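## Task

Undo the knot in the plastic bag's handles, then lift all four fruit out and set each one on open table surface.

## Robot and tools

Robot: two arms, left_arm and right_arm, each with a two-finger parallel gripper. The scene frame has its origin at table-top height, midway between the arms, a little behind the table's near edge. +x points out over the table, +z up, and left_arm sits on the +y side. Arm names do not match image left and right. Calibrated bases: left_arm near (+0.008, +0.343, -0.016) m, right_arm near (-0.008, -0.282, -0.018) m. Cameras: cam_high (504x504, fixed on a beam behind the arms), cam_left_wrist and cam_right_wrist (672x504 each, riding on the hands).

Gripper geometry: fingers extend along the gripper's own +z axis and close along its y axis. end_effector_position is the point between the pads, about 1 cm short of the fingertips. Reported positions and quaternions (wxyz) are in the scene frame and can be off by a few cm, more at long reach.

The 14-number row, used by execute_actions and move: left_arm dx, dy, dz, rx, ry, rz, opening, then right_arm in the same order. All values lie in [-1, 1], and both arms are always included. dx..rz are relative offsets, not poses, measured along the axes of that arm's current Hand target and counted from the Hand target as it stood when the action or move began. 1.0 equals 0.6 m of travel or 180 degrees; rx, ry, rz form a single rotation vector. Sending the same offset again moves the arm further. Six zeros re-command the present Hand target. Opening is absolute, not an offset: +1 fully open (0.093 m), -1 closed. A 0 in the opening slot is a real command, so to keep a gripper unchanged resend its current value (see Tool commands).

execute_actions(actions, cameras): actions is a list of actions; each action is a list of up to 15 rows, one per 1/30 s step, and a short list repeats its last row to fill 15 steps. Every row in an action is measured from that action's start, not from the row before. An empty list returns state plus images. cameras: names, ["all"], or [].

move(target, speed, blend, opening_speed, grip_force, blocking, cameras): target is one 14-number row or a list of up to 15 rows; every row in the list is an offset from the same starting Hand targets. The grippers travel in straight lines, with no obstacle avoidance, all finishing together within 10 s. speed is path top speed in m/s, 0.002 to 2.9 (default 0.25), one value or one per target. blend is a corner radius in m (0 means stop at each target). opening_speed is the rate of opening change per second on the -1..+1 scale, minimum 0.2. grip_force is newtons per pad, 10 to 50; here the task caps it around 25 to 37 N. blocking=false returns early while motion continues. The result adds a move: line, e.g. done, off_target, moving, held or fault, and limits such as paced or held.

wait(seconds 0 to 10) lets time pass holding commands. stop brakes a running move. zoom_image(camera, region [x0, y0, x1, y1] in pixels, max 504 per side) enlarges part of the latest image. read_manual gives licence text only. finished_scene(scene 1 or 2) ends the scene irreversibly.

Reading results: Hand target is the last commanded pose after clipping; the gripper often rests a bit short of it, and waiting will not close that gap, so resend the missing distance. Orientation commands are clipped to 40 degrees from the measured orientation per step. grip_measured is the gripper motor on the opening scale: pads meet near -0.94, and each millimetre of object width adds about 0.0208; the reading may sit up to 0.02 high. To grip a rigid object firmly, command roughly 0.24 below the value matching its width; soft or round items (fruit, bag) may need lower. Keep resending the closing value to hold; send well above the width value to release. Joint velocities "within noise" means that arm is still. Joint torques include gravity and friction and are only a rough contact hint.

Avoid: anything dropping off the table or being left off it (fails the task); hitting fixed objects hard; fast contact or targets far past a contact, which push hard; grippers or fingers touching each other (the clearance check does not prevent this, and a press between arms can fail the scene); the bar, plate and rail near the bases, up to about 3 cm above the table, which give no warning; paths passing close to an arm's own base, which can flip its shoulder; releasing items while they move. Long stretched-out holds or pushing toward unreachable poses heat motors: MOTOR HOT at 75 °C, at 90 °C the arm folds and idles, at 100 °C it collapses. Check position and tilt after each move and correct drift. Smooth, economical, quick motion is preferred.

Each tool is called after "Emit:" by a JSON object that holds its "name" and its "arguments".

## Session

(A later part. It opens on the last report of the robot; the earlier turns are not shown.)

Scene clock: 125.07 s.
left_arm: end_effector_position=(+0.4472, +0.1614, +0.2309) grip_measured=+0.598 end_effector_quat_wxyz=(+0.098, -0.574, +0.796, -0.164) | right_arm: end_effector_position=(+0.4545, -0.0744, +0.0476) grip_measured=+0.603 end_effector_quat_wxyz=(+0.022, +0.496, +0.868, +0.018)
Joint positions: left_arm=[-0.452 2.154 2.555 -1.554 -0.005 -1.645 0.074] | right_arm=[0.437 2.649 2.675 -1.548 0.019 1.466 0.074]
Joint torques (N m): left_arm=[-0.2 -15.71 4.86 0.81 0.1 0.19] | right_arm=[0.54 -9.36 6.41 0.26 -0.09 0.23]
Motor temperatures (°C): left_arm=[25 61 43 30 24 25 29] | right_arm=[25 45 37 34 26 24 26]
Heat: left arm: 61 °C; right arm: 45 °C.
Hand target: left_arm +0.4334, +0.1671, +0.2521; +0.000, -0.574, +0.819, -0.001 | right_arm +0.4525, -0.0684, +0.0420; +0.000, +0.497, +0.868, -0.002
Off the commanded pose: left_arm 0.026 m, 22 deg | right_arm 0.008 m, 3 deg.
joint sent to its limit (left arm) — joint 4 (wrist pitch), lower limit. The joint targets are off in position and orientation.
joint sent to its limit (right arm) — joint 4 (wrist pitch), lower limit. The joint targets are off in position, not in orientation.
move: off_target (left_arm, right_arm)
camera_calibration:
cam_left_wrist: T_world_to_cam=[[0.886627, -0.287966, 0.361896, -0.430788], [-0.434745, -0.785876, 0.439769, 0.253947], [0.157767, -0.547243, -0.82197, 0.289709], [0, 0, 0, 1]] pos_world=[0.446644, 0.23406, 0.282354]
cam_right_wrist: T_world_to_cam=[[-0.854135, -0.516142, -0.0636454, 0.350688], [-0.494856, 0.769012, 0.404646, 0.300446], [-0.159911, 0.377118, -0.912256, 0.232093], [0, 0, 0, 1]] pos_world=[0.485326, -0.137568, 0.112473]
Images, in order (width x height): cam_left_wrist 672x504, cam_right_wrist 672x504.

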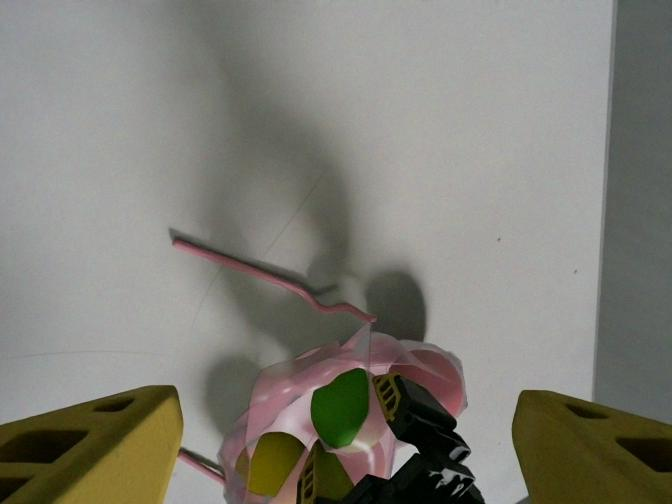

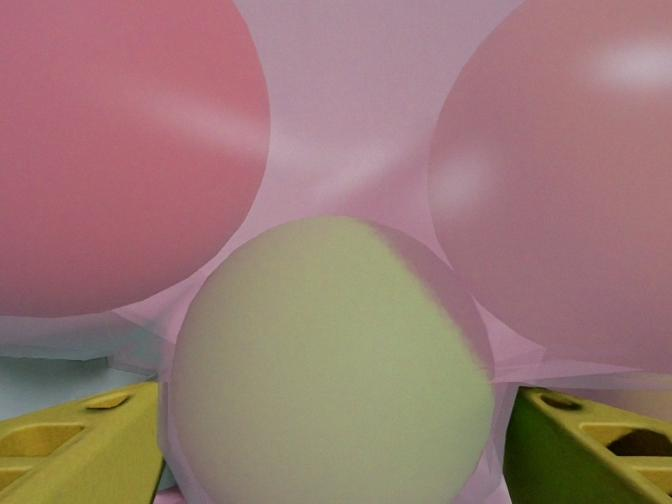

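Emit:
{"name": "move", "arguments": {"target": [[0,0,0,0,0,0,0.6,0,0,-0.17,0,0,0,0.6],[0,0,0,0,0,0,0.6,0.014,-0.11,-0.17,0,0,-0.605,0.6]], "speed": [0.12,0.5], "cameras": ["cam_right_wrist","cam_left_wrist"]}}

Emit:
{"name": "zoom_image", "arguments": {"camera": "cam_left_wrist", "region": [180, 300, 480, 504]}}

Scene clock: 130.37 s.
left_arm: end_effector_position=(+0.4472, +0.1614, +0.2309) grip_measured=+0.598 end_effector_quat_wxyz=(+0.098, -0.574, +0.796, -0.164) | right_arm: end_effector_position=(+0.3972, -0.0927, +0.1209) grip_measured=+0.603 end_effector_quat_wxyz=(+0.027, -0.406, +0.913, +0.010)
Joint positions: left_arm=[-0.452 2.154 2.555 -1.554 -0.005 -1.645 0.074] | right_arm=[0.442 2.289 2.313 -1.548 -0.014 -0.404 0.074]
Joint torques (N m): left_arm=[-0.18 -15.61 5.03 0.84 0.07 0.19] | right_arm=[0.64 -13.96 4.12 0.38 0.12 0.01]
Motor temperatures (°C): left_arm=[25 61 42 30 24 25 29] | right_arm=[25 48 37 34 26 24 26]
Heat: left arm: 61 °C; right arm: 48 °C.
Hand target: left_arm +0.4334, +0.1671, +0.2521; +0.000, -0.574, +0.819, -0.001 | right_arm +0.3915, -0.0942, +0.1442; -0.001, -0.417, +0.909, -0.001
Off the commanded pose: left_arm 0.026 m, 22 deg | right_arm 0.024 m, 4 deg.
joint sent to its limit (left arm) — joint 4 (wrist pitch), lower limit. The joint targets are off in position and orientation.
joint sent to its limit (right arm) — joint 4 (wrist pitch), lower limit. The joint targets are off in position and orientation.
move: off_target (left_arm, right_arm)
camera_calibration:
cam_left_wrist: T_world_to_cam=[[0.886627, -0.287966, 0.361896, -0.430788], [-0.434745, -0.785876, 0.439769, 0.253947], [0.157767, -0.547243, -0.82197, 0.289709], [0, 0, 0, 1]] pos_world=[0.446644, 0.23406, 0.282354]
cam_right_wrist: T_world_to_cam=[[0.749675, -0.661772, -0.00674154, -0.360403], [-0.612507, -0.697653, 0.371639, 0.171374], [-0.250644, -0.27448, -0.928353, 0.274275], [0, 0, 0, 1]] pos_world=[0.443898, -0.0436624, 0.188505]
Images, in order (width x height): cam_left_wrist 672x504, cam_right_wrist 672x504.

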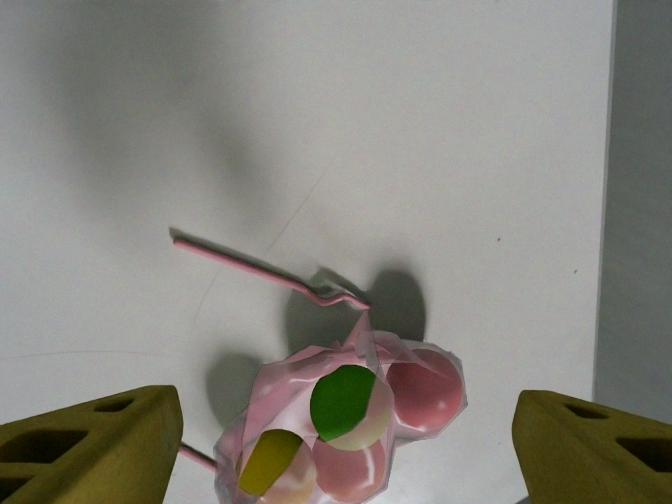

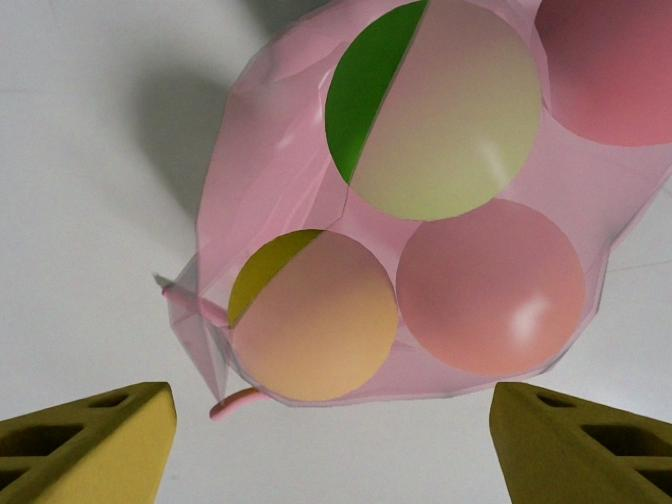

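Scaled by 1.680 from the camera's 672x504 image, which has a finer 960x720 frame.

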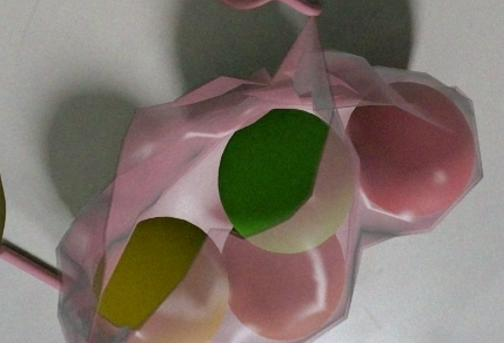

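Emit:
{"name": "move", "arguments": {"target": [[0,0,0,0,0,0,0.6,-0.066,0.011,0,0,0,0,-1],[0,0,0,0,0,0,0.6,-0.066,0.011,0.15,0,0,0,-1],[0,0,0,0,0,0,0.6,-0.011,-0.059,0.15,0,0,0,-1]], "speed": [0.12,0.08,0.04], "cameras": ["cam_right_wrist","cam_left_wrist"]}}

Emit:
{"name": "zoom_image", "arguments": {"camera": "cam_left_wrist", "region": [180, 300, 480, 504]}}

Scene clock: 136.07 s.
left_arm: end_effector_position=(+0.4472, +0.1614, +0.2309) grip_measured=+0.598 end_effector_quat_wxyz=(+0.098, -0.574, +0.796, -0.164) | right_arm: end_effector_position=(+0.4158, -0.1071, +0.0302) grip_measured=-0.975 end_effector_quat_wxyz=(-0.032, -0.415, +0.909, +0.010)
Joint positions: left_arm=[-0.452 2.154 2.555 -1.554 -0.005 -1.645 0.074] | right_arm=[0.396 2.455 2.239 -1.426 -0.012 -0.468 0]
Joint torques (N m): left_arm=[-0.14 -15.71 4.96 0.83 0.06 0.2] | right_arm=[-0.58 -14.83 4.25 0.32 0.12 -0.01]
Motor temperatures (°C): left_arm=[25 61 42 30 24 25 29] | right_arm=[25 49 37 33 26 24 26]
Heat: left arm: 61 °C; right arm: 49 °C.
Hand target: left_arm +0.4334, +0.1671, +0.2521; +0.000, -0.574, +0.819, -0.001 | right_arm +0.4225, -0.1125, +0.0542; -0.001, -0.417, +0.909, -0.001
Off the commanded pose: left_arm 0.026 m, 22 deg | right_arm 0.025 m, 4 deg.
joint sent to its limit (left arm) — joint 4 (wrist pitch), lower limit. The joint targets are off in position and orientation.
move: off_target (left_arm, right_arm)
camera_calibration:
cam_left_wrist: T_world_to_cam=[[0.886627, -0.287966, 0.361896, -0.430788], [-0.434745, -0.785876, 0.439769, 0.253947], [0.157767, -0.547243, -0.82197, 0.289709], [0, 0, 0, 1]] pos_world=[0.446644, 0.23406, 0.282354]
cam_right_wrist: T_world_to_cam=[[0.759197, -0.648474, -0.0556962, -0.385578], [-0.554394, -0.689131, 0.466632, 0.180265], [-0.340981, -0.323388, -0.882696, 0.22176], [0, 0, 0, 1]] pos_world=[0.468283, -0.0540964, 0.0901536]
Images, in order (width x height): cam_left_wrist 672x504, cam_right_wrist 672x504.

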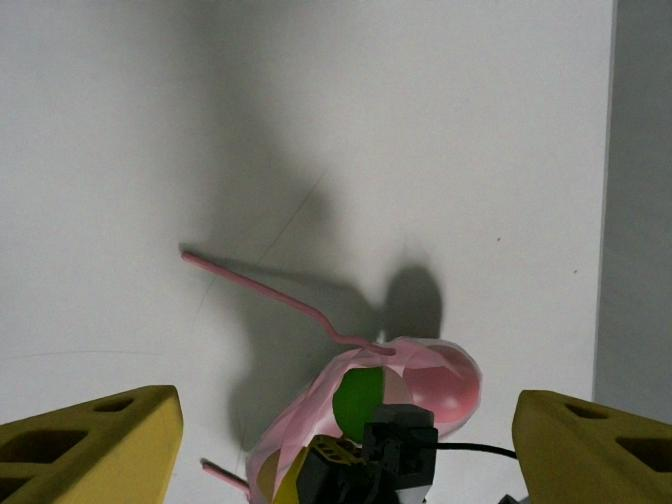

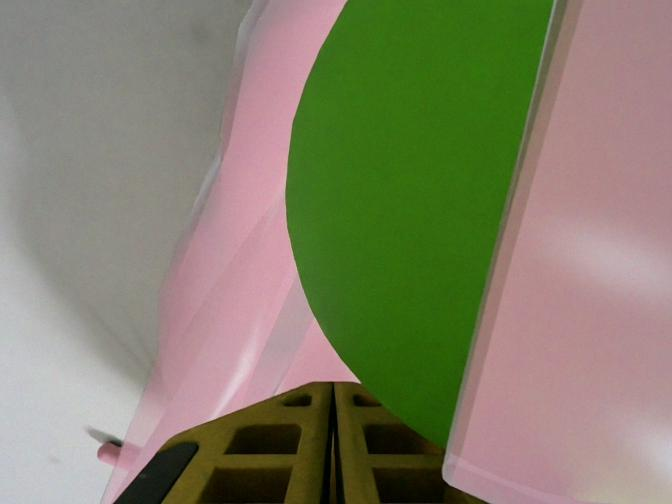

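Scaled by 1.680 from the camera's 672x504 image, which has a finer 960x720 frame.

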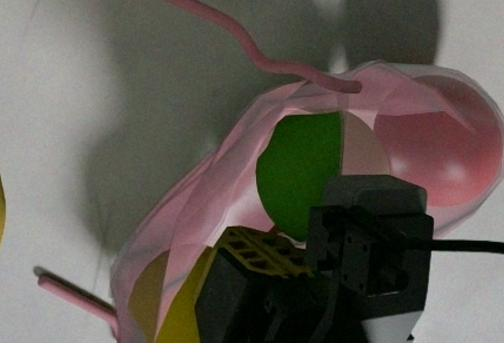

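Emit:
{"name": "move", "arguments": {"target": [[0,0,0,0,0,0,0.6,0.02,-0.035,-0.02,0,0,0,-1],[0,0,0,0,0,0,0.6,0.02,-0.035,-0.16,0,0,0,-1]], "speed": [0.04,0.1], "cameras": ["cam_right_wrist","cam_left_wrist"]}}

Emit:
{"name": "zoom_image", "arguments": {"camera": "cam_left_wrist", "region": [180, 300, 480, 504]}}

Scene clock: 138.83 s.
left_arm: end_effector_position=(+0.4472, +0.1614, +0.2309) grip_measured=+0.598 end_effector_quat_wxyz=(+0.098, -0.574, +0.796, -0.164) | right_arm: end_effector_position=(+0.4323, -0.1320, +0.1230) grip_measured=-0.975 end_effector_quat_wxyz=(+0.051, -0.410, +0.911, +0.004)
Joint positions: left_arm=[-0.452 2.154 2.555 -1.554 -0.005 -1.645 0.074] | right_arm=[0.334 2.335 2.399 -1.539 -0.011 -0.519 0]
Joint torques (N m): left_arm=[-0.23 -15.75 4.9 0.82 0.07 0.19] | right_arm=[-0.27 -13.56 6.3 0.36 0.07 0.04]
Motor temperatures (°C): left_arm=[25 61 42 30 24 25 29] | right_arm=[25 49 37 33 26 24 26]
Heat: left arm: 61 °C; right arm: 49 °C.
Hand target: left_arm +0.4334, +0.1671, +0.2521; +0.000, -0.574, +0.819, -0.001 | right_arm +0.4308, -0.1351, +0.1502; -0.001, -0.417, +0.909, -0.001
Off the commanded pose: left_arm 0.026 m, 22 deg | right_arm 0.027 m, 6 deg.
joint sent to its limit (left arm) — joint 4 (wrist pitch), lower limit. The joint targets are off in position and orientation.
joint sent to its limit (right arm) — joint 4 (wrist pitch), lower limit. The joint targets are off in position and orientation.
move: off_target (left_arm, right_arm)
camera_calibration:
cam_left_wrist: T_world_to_cam=[[0.886627, -0.287966, 0.361896, -0.430788], [-0.434745, -0.785876, 0.439769, 0.253947], [0.157767, -0.547243, -0.82197, 0.289709], [0, 0, 0, 1]] pos_world=[0.446644, 0.23406, 0.282354]
cam_right_wrist: T_world_to_cam=[[0.754328, -0.655999, 0.0255778, -0.417991], [-0.624783, -0.705379, 0.334792, 0.17344], [-0.201581, -0.268524, -0.941945, 0.255494], [0, 0, 0, 1]] pos_world=[0.475168, -0.0832547, 0.193287]
Images, in order (width x height): cam_left_wrist 672x504, cam_right_wrist 672x504.

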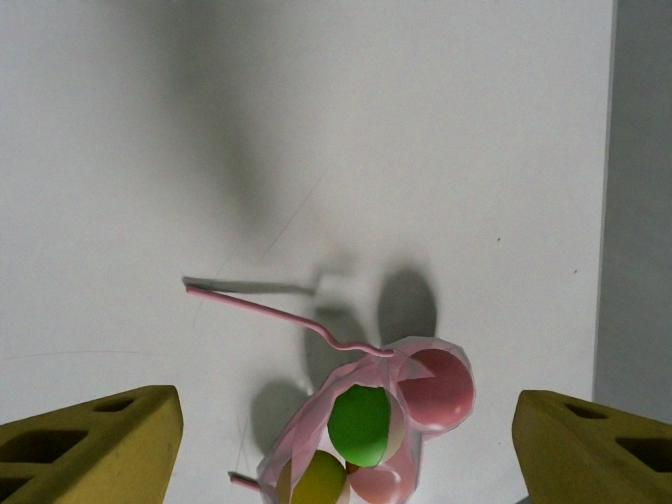

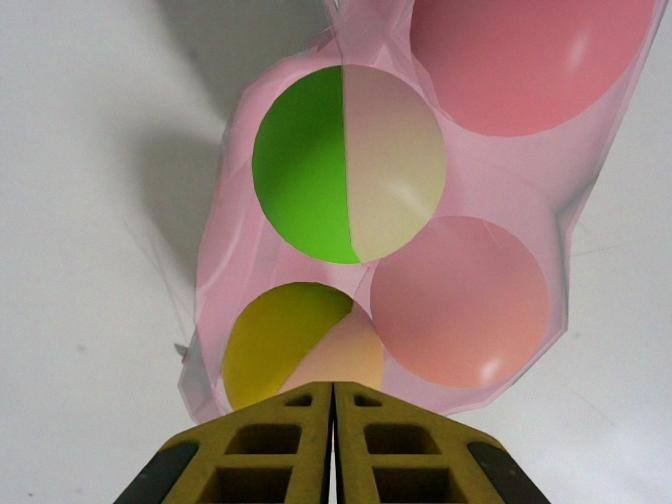

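Scaled by 1.680 from the camera's 672x504 image, which has a finer 960x720 frame.

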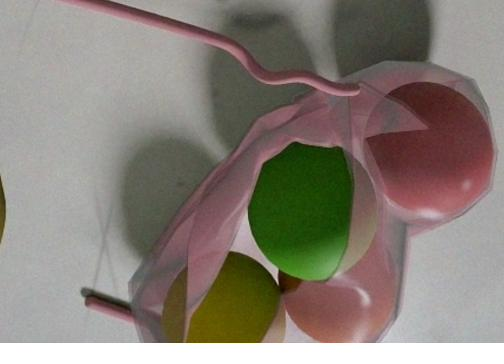

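Emit:
{"name": "move", "arguments": {"target": [0,0,0,0,0,0,0.6,-0.071,0.002,0.03,0,0,0.5,0.62], "speed": 0.5, "cameras": ["cam_right_wrist","cam_left_wrist"]}}

Emit:
{"name": "zoom_image", "arguments": {"camera": "cam_left_wrist", "region": [180, 300, 480, 504]}}

Scene clock: 141.83 s.
left_arm: end_effector_position=(+0.4472, +0.1614, +0.2309) grip_measured=+0.598 end_effector_quat_wxyz=(+0.098, -0.574, +0.796, -0.164) | right_arm: end_effector_position=(+0.4594, -0.1077, +0.1344) grip_measured=+0.617 end_effector_quat_wxyz=(+0.085, +0.343, +0.933, +0.061)
Joint positions: left_arm=[-0.452 2.154 2.555 -1.554 -0.005 -1.645 0.074] | right_arm=[0.376 2.432 2.604 -1.54 0.026 1.069 0.075]
Joint torques (N m): left_arm=[-0.31 -15.83 4.98 0.8 0.1 0.23] | right_arm=[0.36 -8.73 6.78 0.6 -0.14 0.26]
Motor temperatures (°C): left_arm=[25 61 42 30 24 25 29] | right_arm=[25 49 37 33 26 24 26]
Heat: left arm: 61 °C; right arm: 49 °C.
Hand target: left_arm +0.4334, +0.1671, +0.2521; +0.000, -0.574, +0.819, -0.001 | right_arm +0.4576, -0.1020, +0.1321; +0.000, +0.348, +0.937, -0.001
Off the commanded pose: left_arm 0.026 m, 22 deg | right_arm 0.006 m, 12 deg.
joint sent to its limit (left arm) — joint 4 (wrist pitch), lower limit. The joint targets are off in position and orientation.
joint sent to its limit (right arm) — joint 4 (wrist pitch), lower limit. The joint targets are off in position and orientation.
move: off_target (left_arm, right_arm)
camera_calibration:
cam_left_wrist: T_world_to_cam=[[0.886627, -0.287966, 0.361896, -0.430788], [-0.434745, -0.785876, 0.439769, 0.253947], [0.157767, -0.547243, -0.82197, 0.289709], [0, 0, 0, 1]] pos_world=[0.446644, 0.23406, 0.282354]
cam_right_wrist: T_world_to_cam=[[-0.620358, -0.762922, -0.18195, 0.225181], [-0.773159, 0.555855, 0.305369, 0.411667], [-0.131835, 0.330114, -0.934689, 0.309743], [0, 0, 0, 1]] pos_world=[0.498812, -0.159282, 0.204774]
Images, in order (width x height): cam_left_wrist 672x504, cam_right_wrist 672x504.

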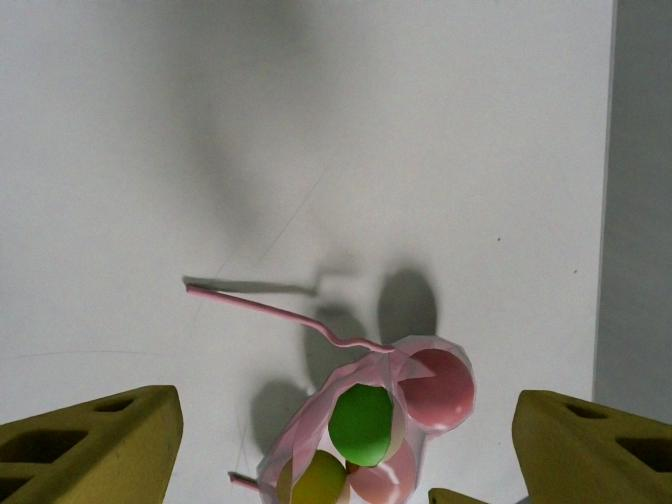

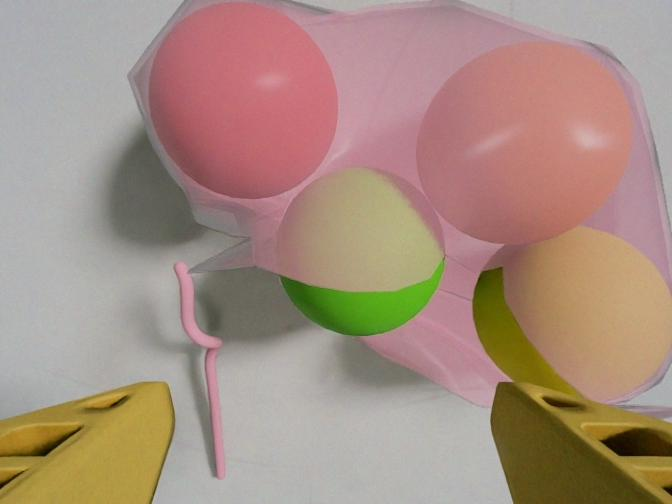

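Scaled by 1.680 from the camera's 672x504 image, which has a finer 960x720 frame.

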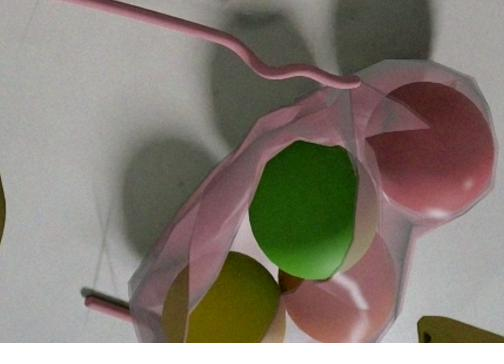

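Emit:
{"name": "move", "arguments": {"target": [[0,0,0,0,0,0,0.6,0.004,0.006,0.153,0,0,0,0.62],[0,0,0,0,0,0,0.6,0.004,0.006,0.153,0,0,0,0.0]], "speed": 0.08, "opening_speed": 0.6, "cameras": ["cam_right_wrist","cam_left_wrist"]}}

Emit:
{"name": "zoom_image", "arguments": {"camera": "cam_left_wrist", "region": [180, 300, 480, 504]}}

Scene clock: 145.67 s.
left_arm: end_effector_position=(+0.4472, +0.1614, +0.2309) grip_measured=+0.598 end_effector_quat_wxyz=(+0.098, -0.574, +0.796, -0.164) | right_arm: end_effector_position=(+0.4607, -0.1066, +0.0425) grip_measured=+0.332 end_effector_quat_wxyz=(+0.017, +0.348, +0.937, +0.001)
Joint positions: left_arm=[-0.452 2.154 2.555 -1.554 -0.005 -1.645 0.074] | right_arm=[0.376 2.636 2.629 -1.543 0.026 1.079 0.061]
Joint torques (N m): left_arm=[-0.18 -15.65 4.89 0.82 0.06 0.2] | right_arm=[0.85 -9.72 6.64 0.17 -0.19 0.27]
Motor temperatures (°C): left_arm=[25 61 42 30 24 25 29] | right_arm=[25 49 37 33 26 24 26]
Heat: left arm: 61 °C; right arm: 49 °C.
Hand target: left_arm +0.4334, +0.1671, +0.2521; +0.000, -0.574, +0.819, -0.001 | right_arm +0.4580, -0.0979, +0.0403; +0.000, +0.348, +0.937, -0.001
Off the commanded pose: left_arm 0.026 m, 22 deg | right_arm 0.009 m, 2 deg.
joint sent to its limit (left arm) — joint 4 (wrist pitch), lower limit. The joint targets are off in position and orientation.
joint sent to its limit (right arm) — joint 4 (wrist pitch), lower limit. The joint targets are off in position, not in orientation.
move: off_target (left_arm)
camera_calibration:
cam_left_wrist: T_world_to_cam=[[0.886627, -0.287966, 0.361896, -0.430788], [-0.434745, -0.785876, 0.439769, 0.253947], [0.157767, -0.547243, -0.82197, 0.289709], [0, 0, 0, 1]] pos_world=[0.446644, 0.23406, 0.282354]
cam_right_wrist: T_world_to_cam=[[-0.645029, -0.763779, -0.0240936, 0.214599], [-0.70787, 0.585342, 0.395341, 0.409367], [-0.28785, 0.272062, -0.918218, 0.288632], [0, 0, 0, 1]] pos_world=[0.511284, -0.154239, 0.108358]
Images, in order (width x height): cam_left_wrist 672x504, cam_right_wrist 672x504.

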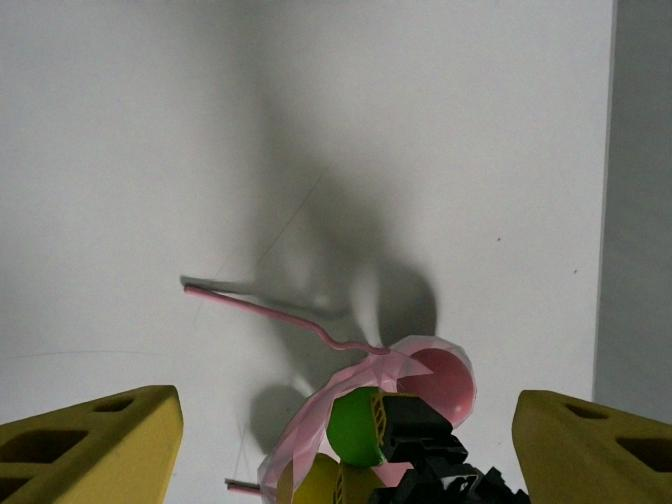

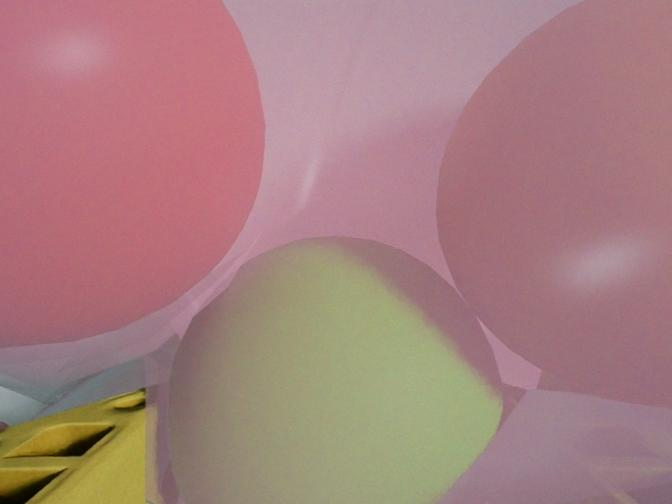

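Scaled by 1.680 from the camera's 672x504 image, which has a finer 960x720 frame.

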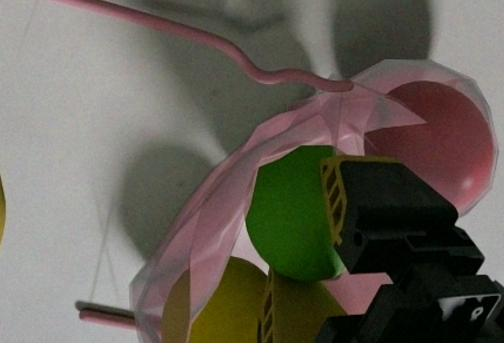

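Emit:
{"name": "move", "arguments": {"target": [[0,0,0,0,0,0,0.6,0,0,-0.08,0,0,0,0],[0,0,0,0,0,0,0.6,0.015,0.015,-0.22,0,0,0,-0.05]], "speed": 0.08, "cameras": ["cam_right_wrist","cam_left_wrist","cam_high"]}}

Scene clock: 149.37 s.
left_arm: end_effector_position=(+0.4472, +0.1614, +0.2309) grip_measured=+0.598 end_effector_quat_wxyz=(+0.098, -0.574, +0.796, -0.164) | right_arm: end_effector_position=(+0.4628, -0.0905, +0.1375) grip_measured=+0.331 end_effector_quat_wxyz=(+0.095, +0.343, +0.932, +0.074)
Joint positions: left_arm=[-0.452 2.154 2.555 -1.554 -0.005 -1.645 0.074] | right_arm=[0.405 2.465 2.673 -1.544 0.026 1.098 0.061]
Joint torques (N m): left_arm=[-0.14 -15.79 4.86 0.79 0.07 0.18] | right_arm=[0.83 -14.72 6.5 0.68 -0.16 0.23]
Motor temperatures (°C): left_arm=[25 61 42 30 24 25 29] | right_arm=[25 50 37 33 26 24 26]
Heat: left arm: 61 °C; right arm: 50 °C.
Hand target: left_arm +0.4334, +0.1671, +0.2521; +0.000, -0.574, +0.819, -0.001 | right_arm +0.4572, -0.0850, +0.1722; +0.000, +0.348, +0.937, -0.001
Off the commanded pose: left_arm 0.026 m, 22 deg | right_arm 0.036 m, 14 deg.
joint sent to its limit (left arm) — joint 4 (wrist pitch), lower limit. The joint targets are off in position and orientation.
joint sent to its limit (right arm) — joint 4 (wrist pitch), lower limit. The joint targets are off in position and orientation.
move: off_target (left_arm, right_arm); target 2's new opening was sent with right_arm's hand 0.036 m and 14 deg from that target
camera_calibration:
cam_left_wrist: T_world_to_cam=[[0.886627, -0.287966, 0.361896, -0.430788], [-0.434745, -0.785876, 0.439769, 0.253947], [0.157767, -0.547243, -0.82197, 0.289709], [0, 0, 0, 1]] pos_world=[0.446644, 0.23406, 0.282354]
cam_right_wrist: T_world_to_cam=[[-0.61499, -0.759301, -0.21272, 0.242972], [-0.781364, 0.550505, 0.293965, 0.408657], [-0.106105, 0.346997, -0.931845, 0.296572], [0, 0, 0, 1]] pos_world=[0.500203, -0.143388, 0.207913]

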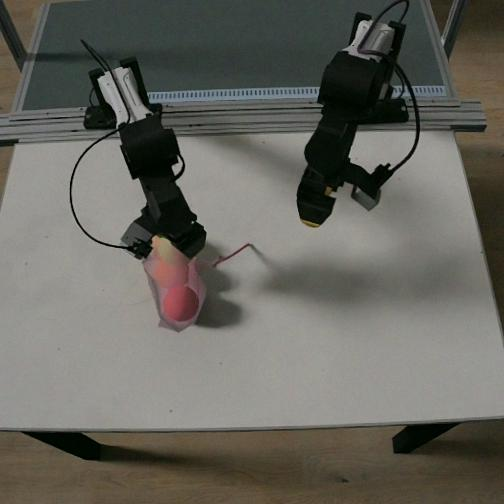

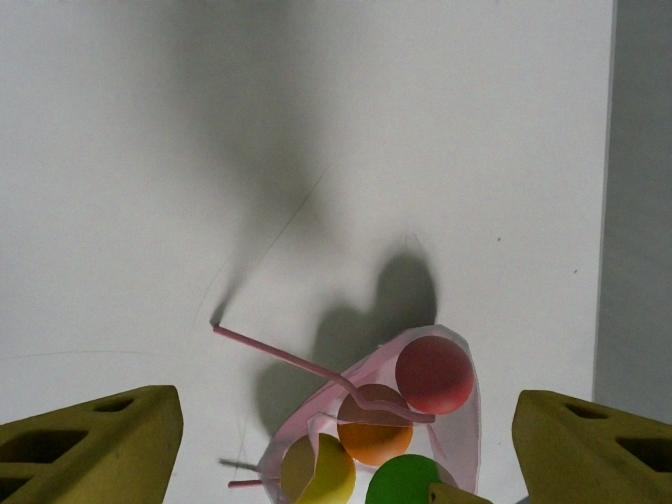

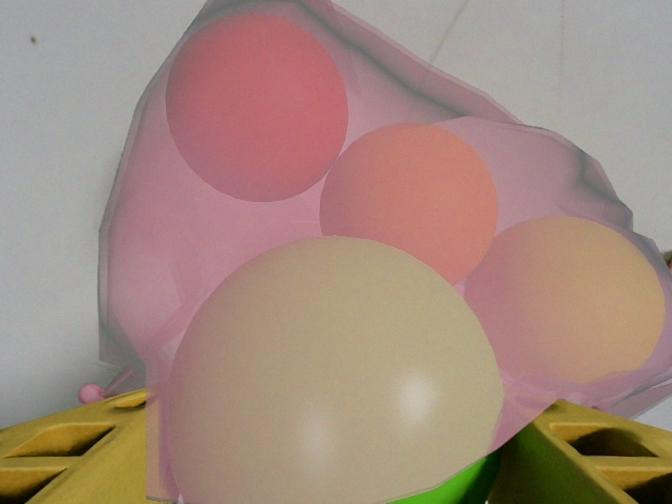

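Emit:
{"name": "move", "arguments": {"target": [0.02,0.15,0,0,0,0,0.6,0.13,0.13,-0.06,0,0,0,-0.1], "speed": 0.08, "cameras": ["cam_right_wrist","cam_left_wrist","cam_high"]}}

Emit:
{"name": "zoom_image", "arguments": {"camera": "cam_high", "region": [115, 185, 275, 345]}}

Scene clock: 153.07 s.
left_arm: end_effector_position=(+0.3578, +0.1835, +0.2383) grip_measured=+0.598 end_effector_quat_wxyz=(+0.067, -0.564, +0.814, -0.120) | right_arm: end_effector_position=(+0.4450, +0.0140, +0.1940) grip_measured=+0.331 end_effector_quat_wxyz=(+0.150, +0.334, +0.912, +0.186)
Joint positions: left_arm=[-0.491 1.817 2.112 -1.556 -0.005 -1.647 0.074] | right_arm=[0.597 2.465 2.837 -1.468 0.026 1.284 0.061]
Joint torques (N m): left_arm=[-1.06 -11.75 5.01 0.64 0.03 -0.31] | right_arm=[0.53 -10.44 6.45 1.79 -0.08 0.25]
Motor temperatures (°C): left_arm=[25 61 42 30 24 25 29] | right_arm=[25 50 37 34 26 24 26]
Heat: left arm: 61 °C; right arm: 50 °C.
Hand target: left_arm +0.3447, +0.1864, +0.2521; +0.000, -0.574, +0.819, -0.001 | right_arm +0.4492, +0.0251, +0.2080; +0.000, +0.348, +0.937, -0.001
Off the commanded pose: left_arm 0.019 m, 16 deg | right_arm 0.018 m, 28 deg.
elbow stopped short (right arm): the move would have taken joint 3 (elbow) straighter than the controller allows.
joint sent to its limit (left arm) — joint 4 (wrist pitch), lower limit. The joint targets are off in position and orientation.
move: off_target (left_arm, right_arm)
camera_calibration:
cam_left_wrist: T_world_to_cam=[[0.906122, -0.333913, 0.259703, -0.322115], [-0.419456, -0.788725, 0.44941, 0.221945], [0.05477, -0.516154, -0.854743, 0.361031], [0, 0, 0, 1]] pos_world=[0.365198, 0.253843, 0.292499]
cam_right_wrist: T_world_to_cam=[[-0.542244, -0.71147, -0.44697, 0.335895], [-0.838515, 0.492099, 0.233945, 0.358495], [0.0535082, 0.501646, -0.863416, 0.224614], [0, 0, 0, 1]] pos_world=[0.470722, -0.0501132, 0.260202]

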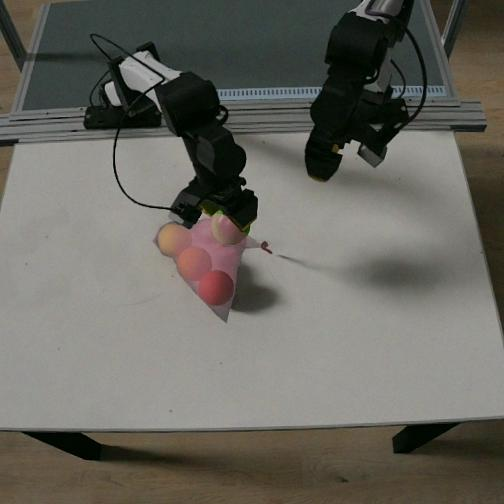

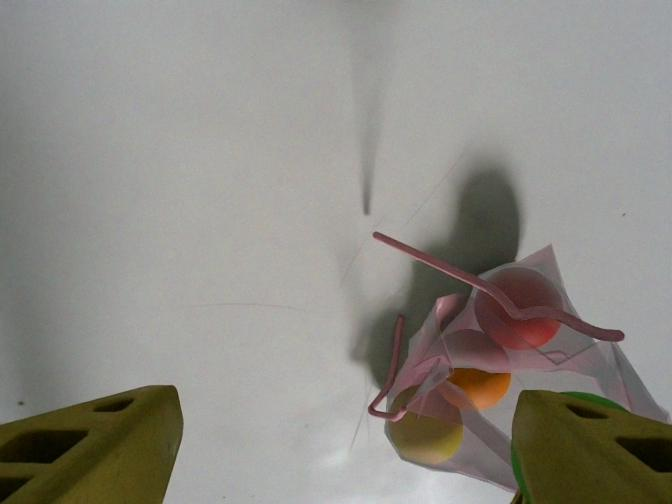

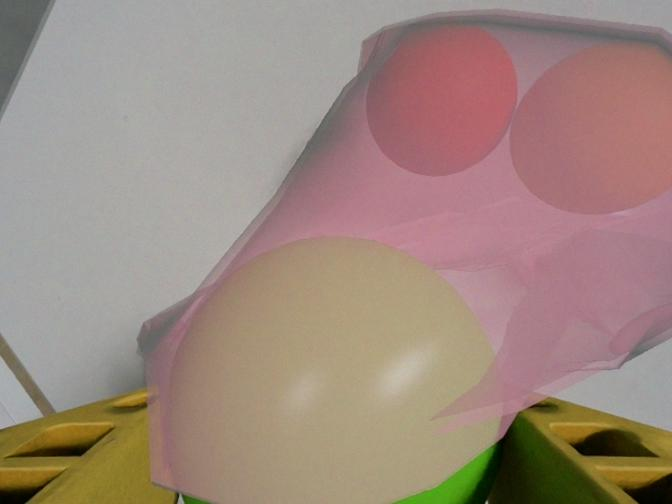

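Scaled by 3.150 from the camera's 504x504 image, which has a finer 720x720 frame.

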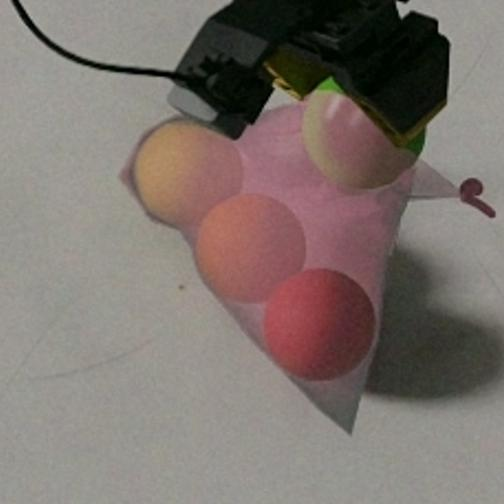

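Emit:
{"name": "move", "arguments": {"target": [-0.157,0.057,0,0,0,0,0.6,0.113,0.078,0.25,0,0,0,-0.1], "speed": 0.08, "cameras": ["cam_left_wrist","cam_high"]}}

Emit:
{"name": "zoom_image", "arguments": {"camera": "cam_high", "region": [135, 185, 295, 345]}}

Scene clock: 157.90 s.
left_arm: end_effector_position=(+0.3574, +0.2844, +0.2400) grip_measured=+0.598 end_effector_quat_wxyz=(+0.091, -0.578, +0.805, -0.092) | right_arm: end_effector_position=(+0.4263, +0.0921, +0.0565) grip_measured=+0.331 end_effector_quat_wxyz=(+0.086, +0.341, +0.927, +0.132)
Joint positions: left_arm=[-0.221 1.705 1.984 -1.556 -0.001 -1.412 0.074] | right_arm=[0.727 2.738 2.837 -1.362 0.026 1.419 0.061]
Joint torques (N m): left_arm=[-0.01 -10.58 5.09 0.63 0.09 0.17] | right_arm=[0.62 -10.22 7.09 1.34 -0.19 0.23]
Motor temperatures (°C): left_arm=[25 60 42 30 24 25 29] | right_arm=[25 50 37 34 26 24 27]
Heat: left arm: 60 °C; right arm: 50 °C.
Hand target: left_arm +0.3446, +0.2866, +0.2520; +0.000, -0.574, +0.819, -0.001 | right_arm +0.4281, +0.1045, +0.0578; +0.000, +0.348, +0.937, -0.001
Off the commanded pose: left_arm 0.018 m, 15 deg | right_arm 0.013 m, 18 deg.
elbow stopped short (right arm): the move would have taken joint 3 (elbow) straighter than the controller allows.
joint sent to its limit (left arm) — joint 4 (wrist pitch), lower limit. The joint targets are off in position and orientation.
move: off_target (left_arm, right_arm)
camera_calibration:
cam_left_wrist: T_world_to_cam=[[0.918513, -0.313032, 0.241545, -0.294467], [-0.387368, -0.834872, 0.391069, 0.316244], [0.0792414, -0.452769, -0.8881, 0.395744], [0, 0, 0, 1]] pos_world=[0.361616, 0.351026, 0.298914]
Images, in order (width x height): cam_high 504x504, cam_left_wrist 672x504.

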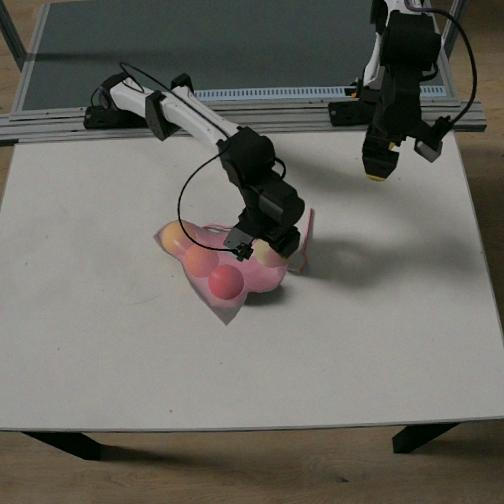

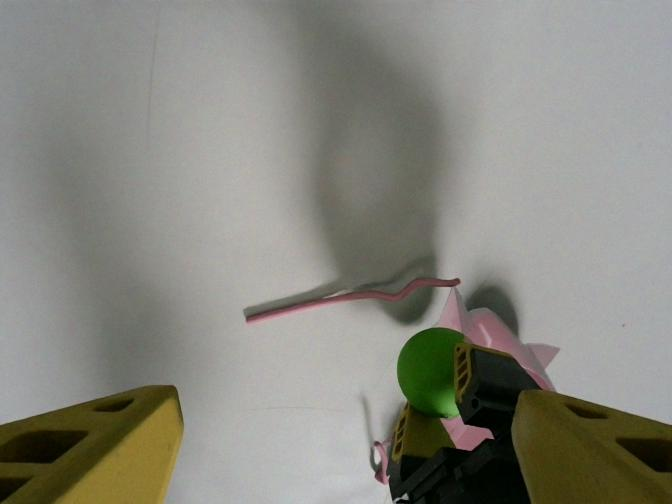

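Scaled by 3.150 from the camera's 504x504 image, which has a finer 720x720 frame.

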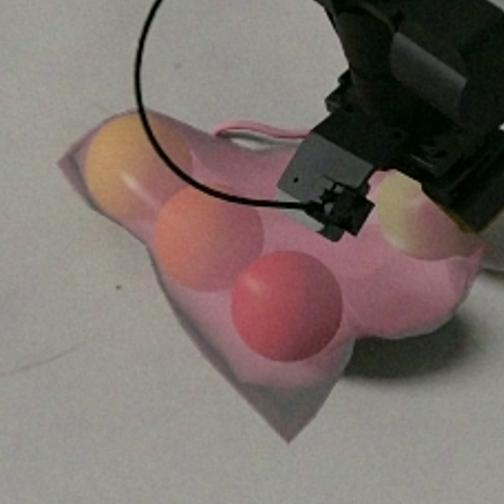

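Emit:
{"name": "move", "arguments": {"target": [[0,0,0,0,0,0,0.6,0,0,0.02,0,0,0,-0.1],[0,0,0,0,0,0,0.6,0,0,0.02,0,0,0,0.55],[0,0,0,0,0,0,0.6,0,0,-0.2,0,0,0,0.6]], "speed": 0.06, "opening_speed": 0.5}}

Emit:
{"name": "move", "arguments": {"target": [0,0,0,0,0,0,0.6,-0.25,-0.2,0,0,0,0,0.6], "speed": 0.2, "cameras": ["cam_left_wrist","cam_high"]}}

Emit:
{"name": "zoom_image", "arguments": {"camera": "cam_high", "region": [145, 185, 335, 345]}}

Emit:
{"name": "zoom_image", "arguments": {"camera": "cam_left_wrist", "region": [300, 250, 600, 504]}}

Scene clock: 167.60 s.
left_arm: end_effector_position=(+0.3574, +0.2844, +0.2400) grip_measured=+0.598 end_effector_quat_wxyz=(+0.091, -0.578, +0.806, -0.092) | right_arm: end_effector_position=(+0.4292, +0.0943, +0.1314) grip_measured=+0.598 end_effector_quat_wxyz=(+0.120, +0.337, +0.913, +0.196)
Joint positions: left_arm=[-0.221 1.705 1.984 -1.556 -0.001 -1.412 0.074] | right_arm=[0.727 2.607 2.837 -1.347 0.026 1.42 0.074]
Joint torques (N m): left_arm=[-0.05 -10.62 5.15 0.61 0.1 0.18] | right_arm=[0.87 -16.06 6.9 1.65 -0.11 0.2]
Motor temperatures (°C): left_arm=[25 57 41 30 24 25 29] | right_arm=[25 52 38 34 26 24 26]
Heat: left arm: 57 °C; right arm: 52 °C.
Hand target: left_arm +0.3446, +0.2866, +0.2520; +0.000, -0.574, +0.819, -0.001 | right_arm +0.4283, +0.1048, +0.1778; +0.000, +0.348, +0.937, -0.001
Off the commanded pose: left_arm 0.018 m, 15 deg | right_arm 0.048 m, 27 deg.
elbow stopped short (right arm): the move would have taken joint 3 (elbow) straighter than the controller allows.
joint sent to its limit (left arm) — joint 4 (wrist pitch), lower limit. The joint targets are off in position and orientation.
move: off_target (left_arm, right_arm); target 2's new opening was sent with right_arm's hand 0.013 m and 18 deg from that target; target 3's new opening was sent with right_arm's hand 0.048 m and 27 deg from that target

Scene clock: 170.07 s.
left_arm: end_effector_position=(+0.3574, +0.2844, +0.2400) grip_measured=+0.598 end_effector_quat_wxyz=(+0.091, -0.578, +0.806, -0.092) | right_arm: end_effector_position=(+0.4741, -0.0820, +0.1505) grip_measured=+0.598 end_effector_quat_wxyz=(+0.106, +0.354, +0.922, +0.114)
Joint positions: left_arm=[-0.221 1.705 1.984 -1.556 -0.001 -1.412 0.074] | right_arm=[0.399 2.493 2.764 -1.535 -0.014 1.125 0.074]
Joint torques (N m): left_arm=[0.12 -10.59 5.07 0.62 0.13 0.16] | right_arm=[0.64 -15.23 4.08 0.75 0.17 0]
Motor temperatures (°C): left_arm=[25 57 41 30 24 25 29] | right_arm=[25 53 38 34 26 24 26]
Heat: left arm: 57 °C; right arm: 53 °C.
Hand target: left_arm +0.3446, +0.2866, +0.2520; +0.000, -0.574, +0.819, -0.001 | right_arm +0.4636, -0.0840, +0.1782; +0.000, +0.348, +0.937, -0.001
Off the commanded pose: left_arm 0.018 m, 15 deg | right_arm 0.030 m, 18 deg.
elbow stopped short (right arm): the move would have taken joint 3 (elbow) straighter than the controller allows.
joint sent to its limit (left arm) — joint 4 (wrist pitch), lower limit. The joint targets are off in position and orientation.
joint sent to its limit (right arm) — joint 4 (wrist pitch), lower limit. The joint targets are off in position and orientation.
move: off_target (left_arm, right_arm)
camera_calibration:
cam_left_wrist: T_world_to_cam=[[0.918403, -0.313331, 0.241579, -0.294332], [-0.387652, -0.834759, 0.39103, 0.316319], [0.079138, -0.452771, -0.888108, 0.395785], [0, 0, 0, 1]] pos_world=[0.361615, 0.351027, 0.298914]
Images, in order (width x height): cam_high 504x504, cam_left_wrist 672x504.

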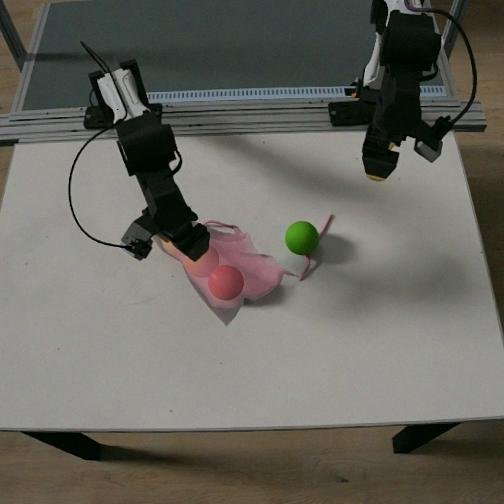

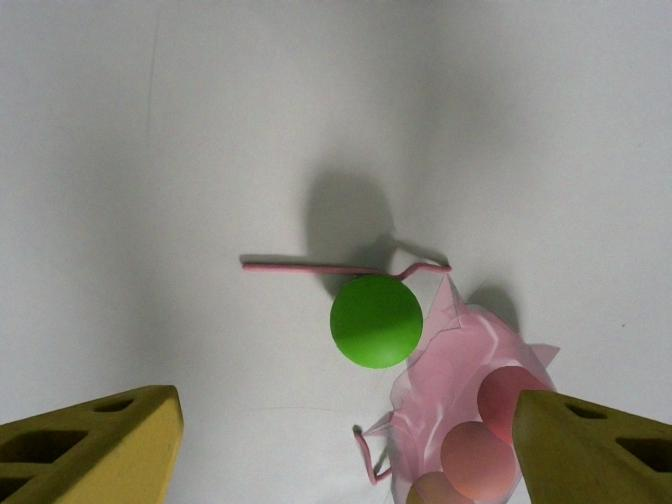

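Scaled by 2.653 from the camera's 504x504 image, which has a finer 720x720 frame.

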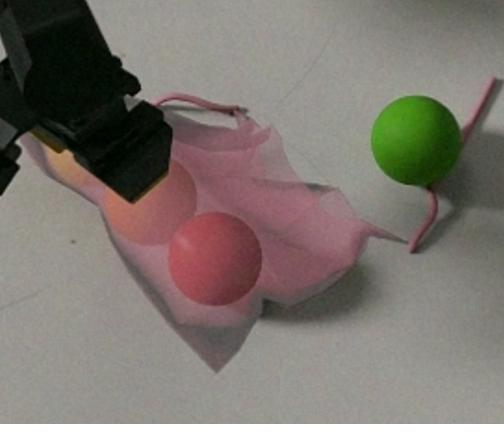

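Scaled by 1.680 from the camera's 672x504 image, which has a finer 960x720 frame.

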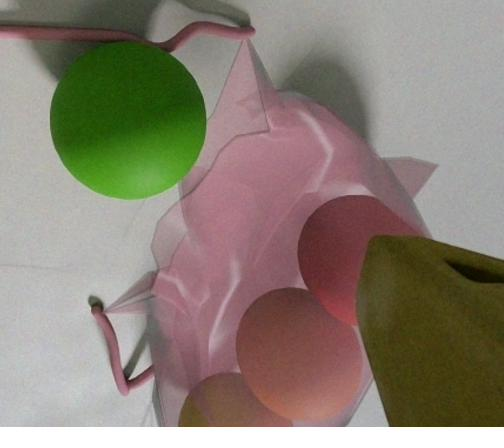

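Emit:
{"name": "move", "arguments": {"target": [0,0,0,0,0,0,0.6,-0.003,0.1875,0.14,0,0,0,-0.2], "speed": 0.15, "cameras": ["cam_right_wrist","cam_high"]}}

Scene clock: 172.63 s.
left_arm: end_effector_position=(+0.3574, +0.2844, +0.2400) grip_measured=+0.598 end_effector_quat_wxyz=(+0.091, -0.578, +0.806, -0.092) | right_arm: end_effector_position=(+0.5327, -0.0065, +0.0950) grip_measured=-0.197 end_effector_quat_wxyz=(+0.166, +0.334, +0.909, +0.187)
Joint positions: left_arm=[-0.221 1.705 1.984 -1.556 -0.001 -1.412 0.074] | right_arm=[0.479 2.7 2.848 -1.22 -0.006 1.175 0.036]
Joint torques (N m): left_arm=[-0.05 -10.7 5.12 0.6 0.11 0.17] | right_arm=[0.62 -10.39 6.2 1.75 0.11 0.26]
Motor temperatures (°C): left_arm=[25 56 41 30 24 25 29] | right_arm=[25 53 38 34 26 24 26]
Heat: left arm: 56 °C; right arm: 53 °C.
Hand target: left_arm +0.3446, +0.2866, +0.2520; +0.000, -0.574, +0.819, -0.001 | right_arm +0.5382, -0.0002, +0.0939; +0.000, +0.348, +0.937, -0.001
Off the commanded pose: left_arm 0.018 m, 15 deg | right_arm 0.008 m, 29 deg.
elbow stopped short (right arm): the move would have taken joint 3 (elbow) straighter than the controller allows.
joint sent to its limit (left arm) — joint 4 (wrist pitch), lower limit. The joint targets are off in position and orientation.
move: off_target (left_arm, right_arm)
camera_calibration:
cam_right_wrist: T_world_to_cam=[[-0.533061, -0.711261, -0.458207, 0.320736], [-0.841955, 0.49933, 0.204405, 0.469971], [0.0834113, 0.49475, -0.865023, 0.128883], [0, 0, 0, 1]] pos_world=[0.555916, -0.0703082, 0.162386]
Images, in order (width x height): cam_high 504x504, cam_right_wrist 672x504.

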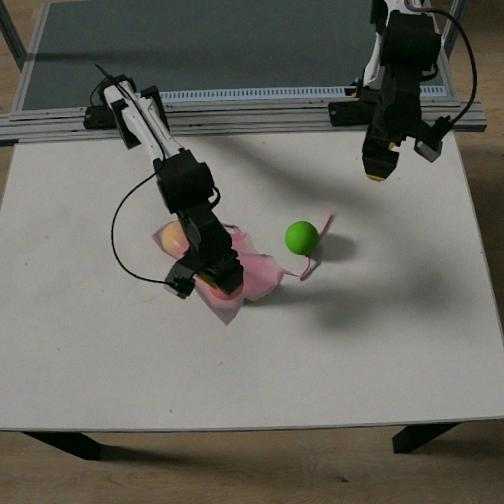

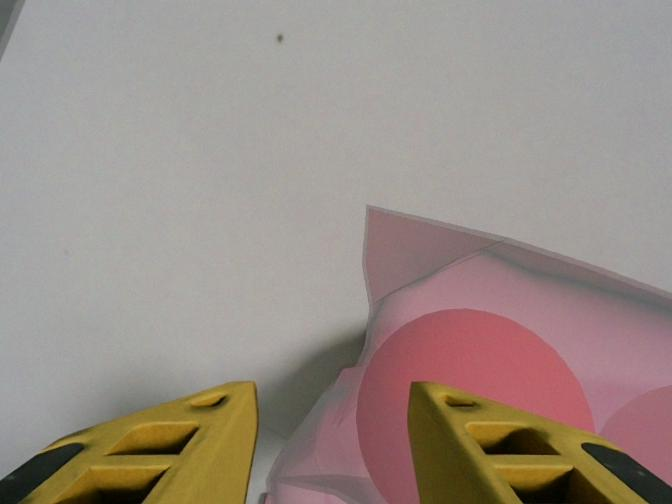

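Emit:
{"name": "move", "arguments": {"target": [[0,0,0,0,0,0,0.6,-0.033,0.029,0.07,0,0,0,-0.2],[0,0,0,0,0,0,0.6,-0.033,0.029,0.14,0,0,0,-0.2]], "speed": 0.08, "cameras": ["cam_right_wrist"]}}

Scene clock: 180.37 s.
left_arm: end_effector_position=(+0.3574, +0.2844, +0.2400) grip_measured=+0.598 end_effector_quat_wxyz=(+0.091, -0.578, +0.806, -0.092) | right_arm: end_effector_position=(+0.5586, -0.0004, +0.0200) grip_measured=-0.197 end_effector_quat_wxyz=(+0.165, +0.339, +0.908, +0.185)
Joint positions: left_arm=[-0.221 1.705 1.984 -1.556 -0.001 -1.412 0.074] | right_arm=[0.468 2.853 2.848 -1.071 -0.006 1.175 0.036]
Joint torques (N m): left_arm=[-0.08 -10.66 5.15 0.62 0.1 0.2] | right_arm=[-0.53 -10.13 6.71 1.67 0.1 0.06]
Motor temperatures (°C): left_arm=[25 55 41 30 24 25 29] | right_arm=[25 53 38 35 26 24 26]
Heat: left arm: 55 °C; right arm: 53 °C.
Hand target: left_arm +0.3446, +0.2866, +0.2520; +0.000, -0.574, +0.819, -0.001 | right_arm +0.5644, -0.0002, +0.0098; +0.000, +0.348, +0.937, -0.002
Off the commanded pose: left_arm 0.018 m, 15 deg | right_arm 0.012 m, 29 deg.
elbow stopped short (right arm): the move would have taken joint 3 (elbow) straighter than the controller allows.
joint sent to its limit (left arm) — joint 4 (wrist pitch), lower limit. The joint targets are off in position and orientation.
move: off_target (left_arm, right_arm)
camera_calibration:
cam_right_wrist: T_world_to_cam=[[-0.542428, -0.706364, -0.454776, 0.309666], [-0.835759, 0.508694, 0.20673, 0.500577], [0.0853151, 0.492219, -0.86628, 0.0578898], [0, 0, 0, 1]] pos_world=[0.581395, -0.0643979, 0.0874933]
Images, in order (width x height): cam_right_wrist 672x504.

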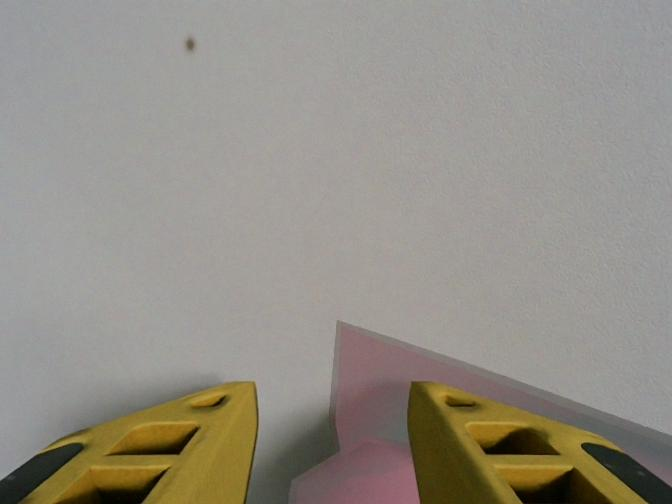

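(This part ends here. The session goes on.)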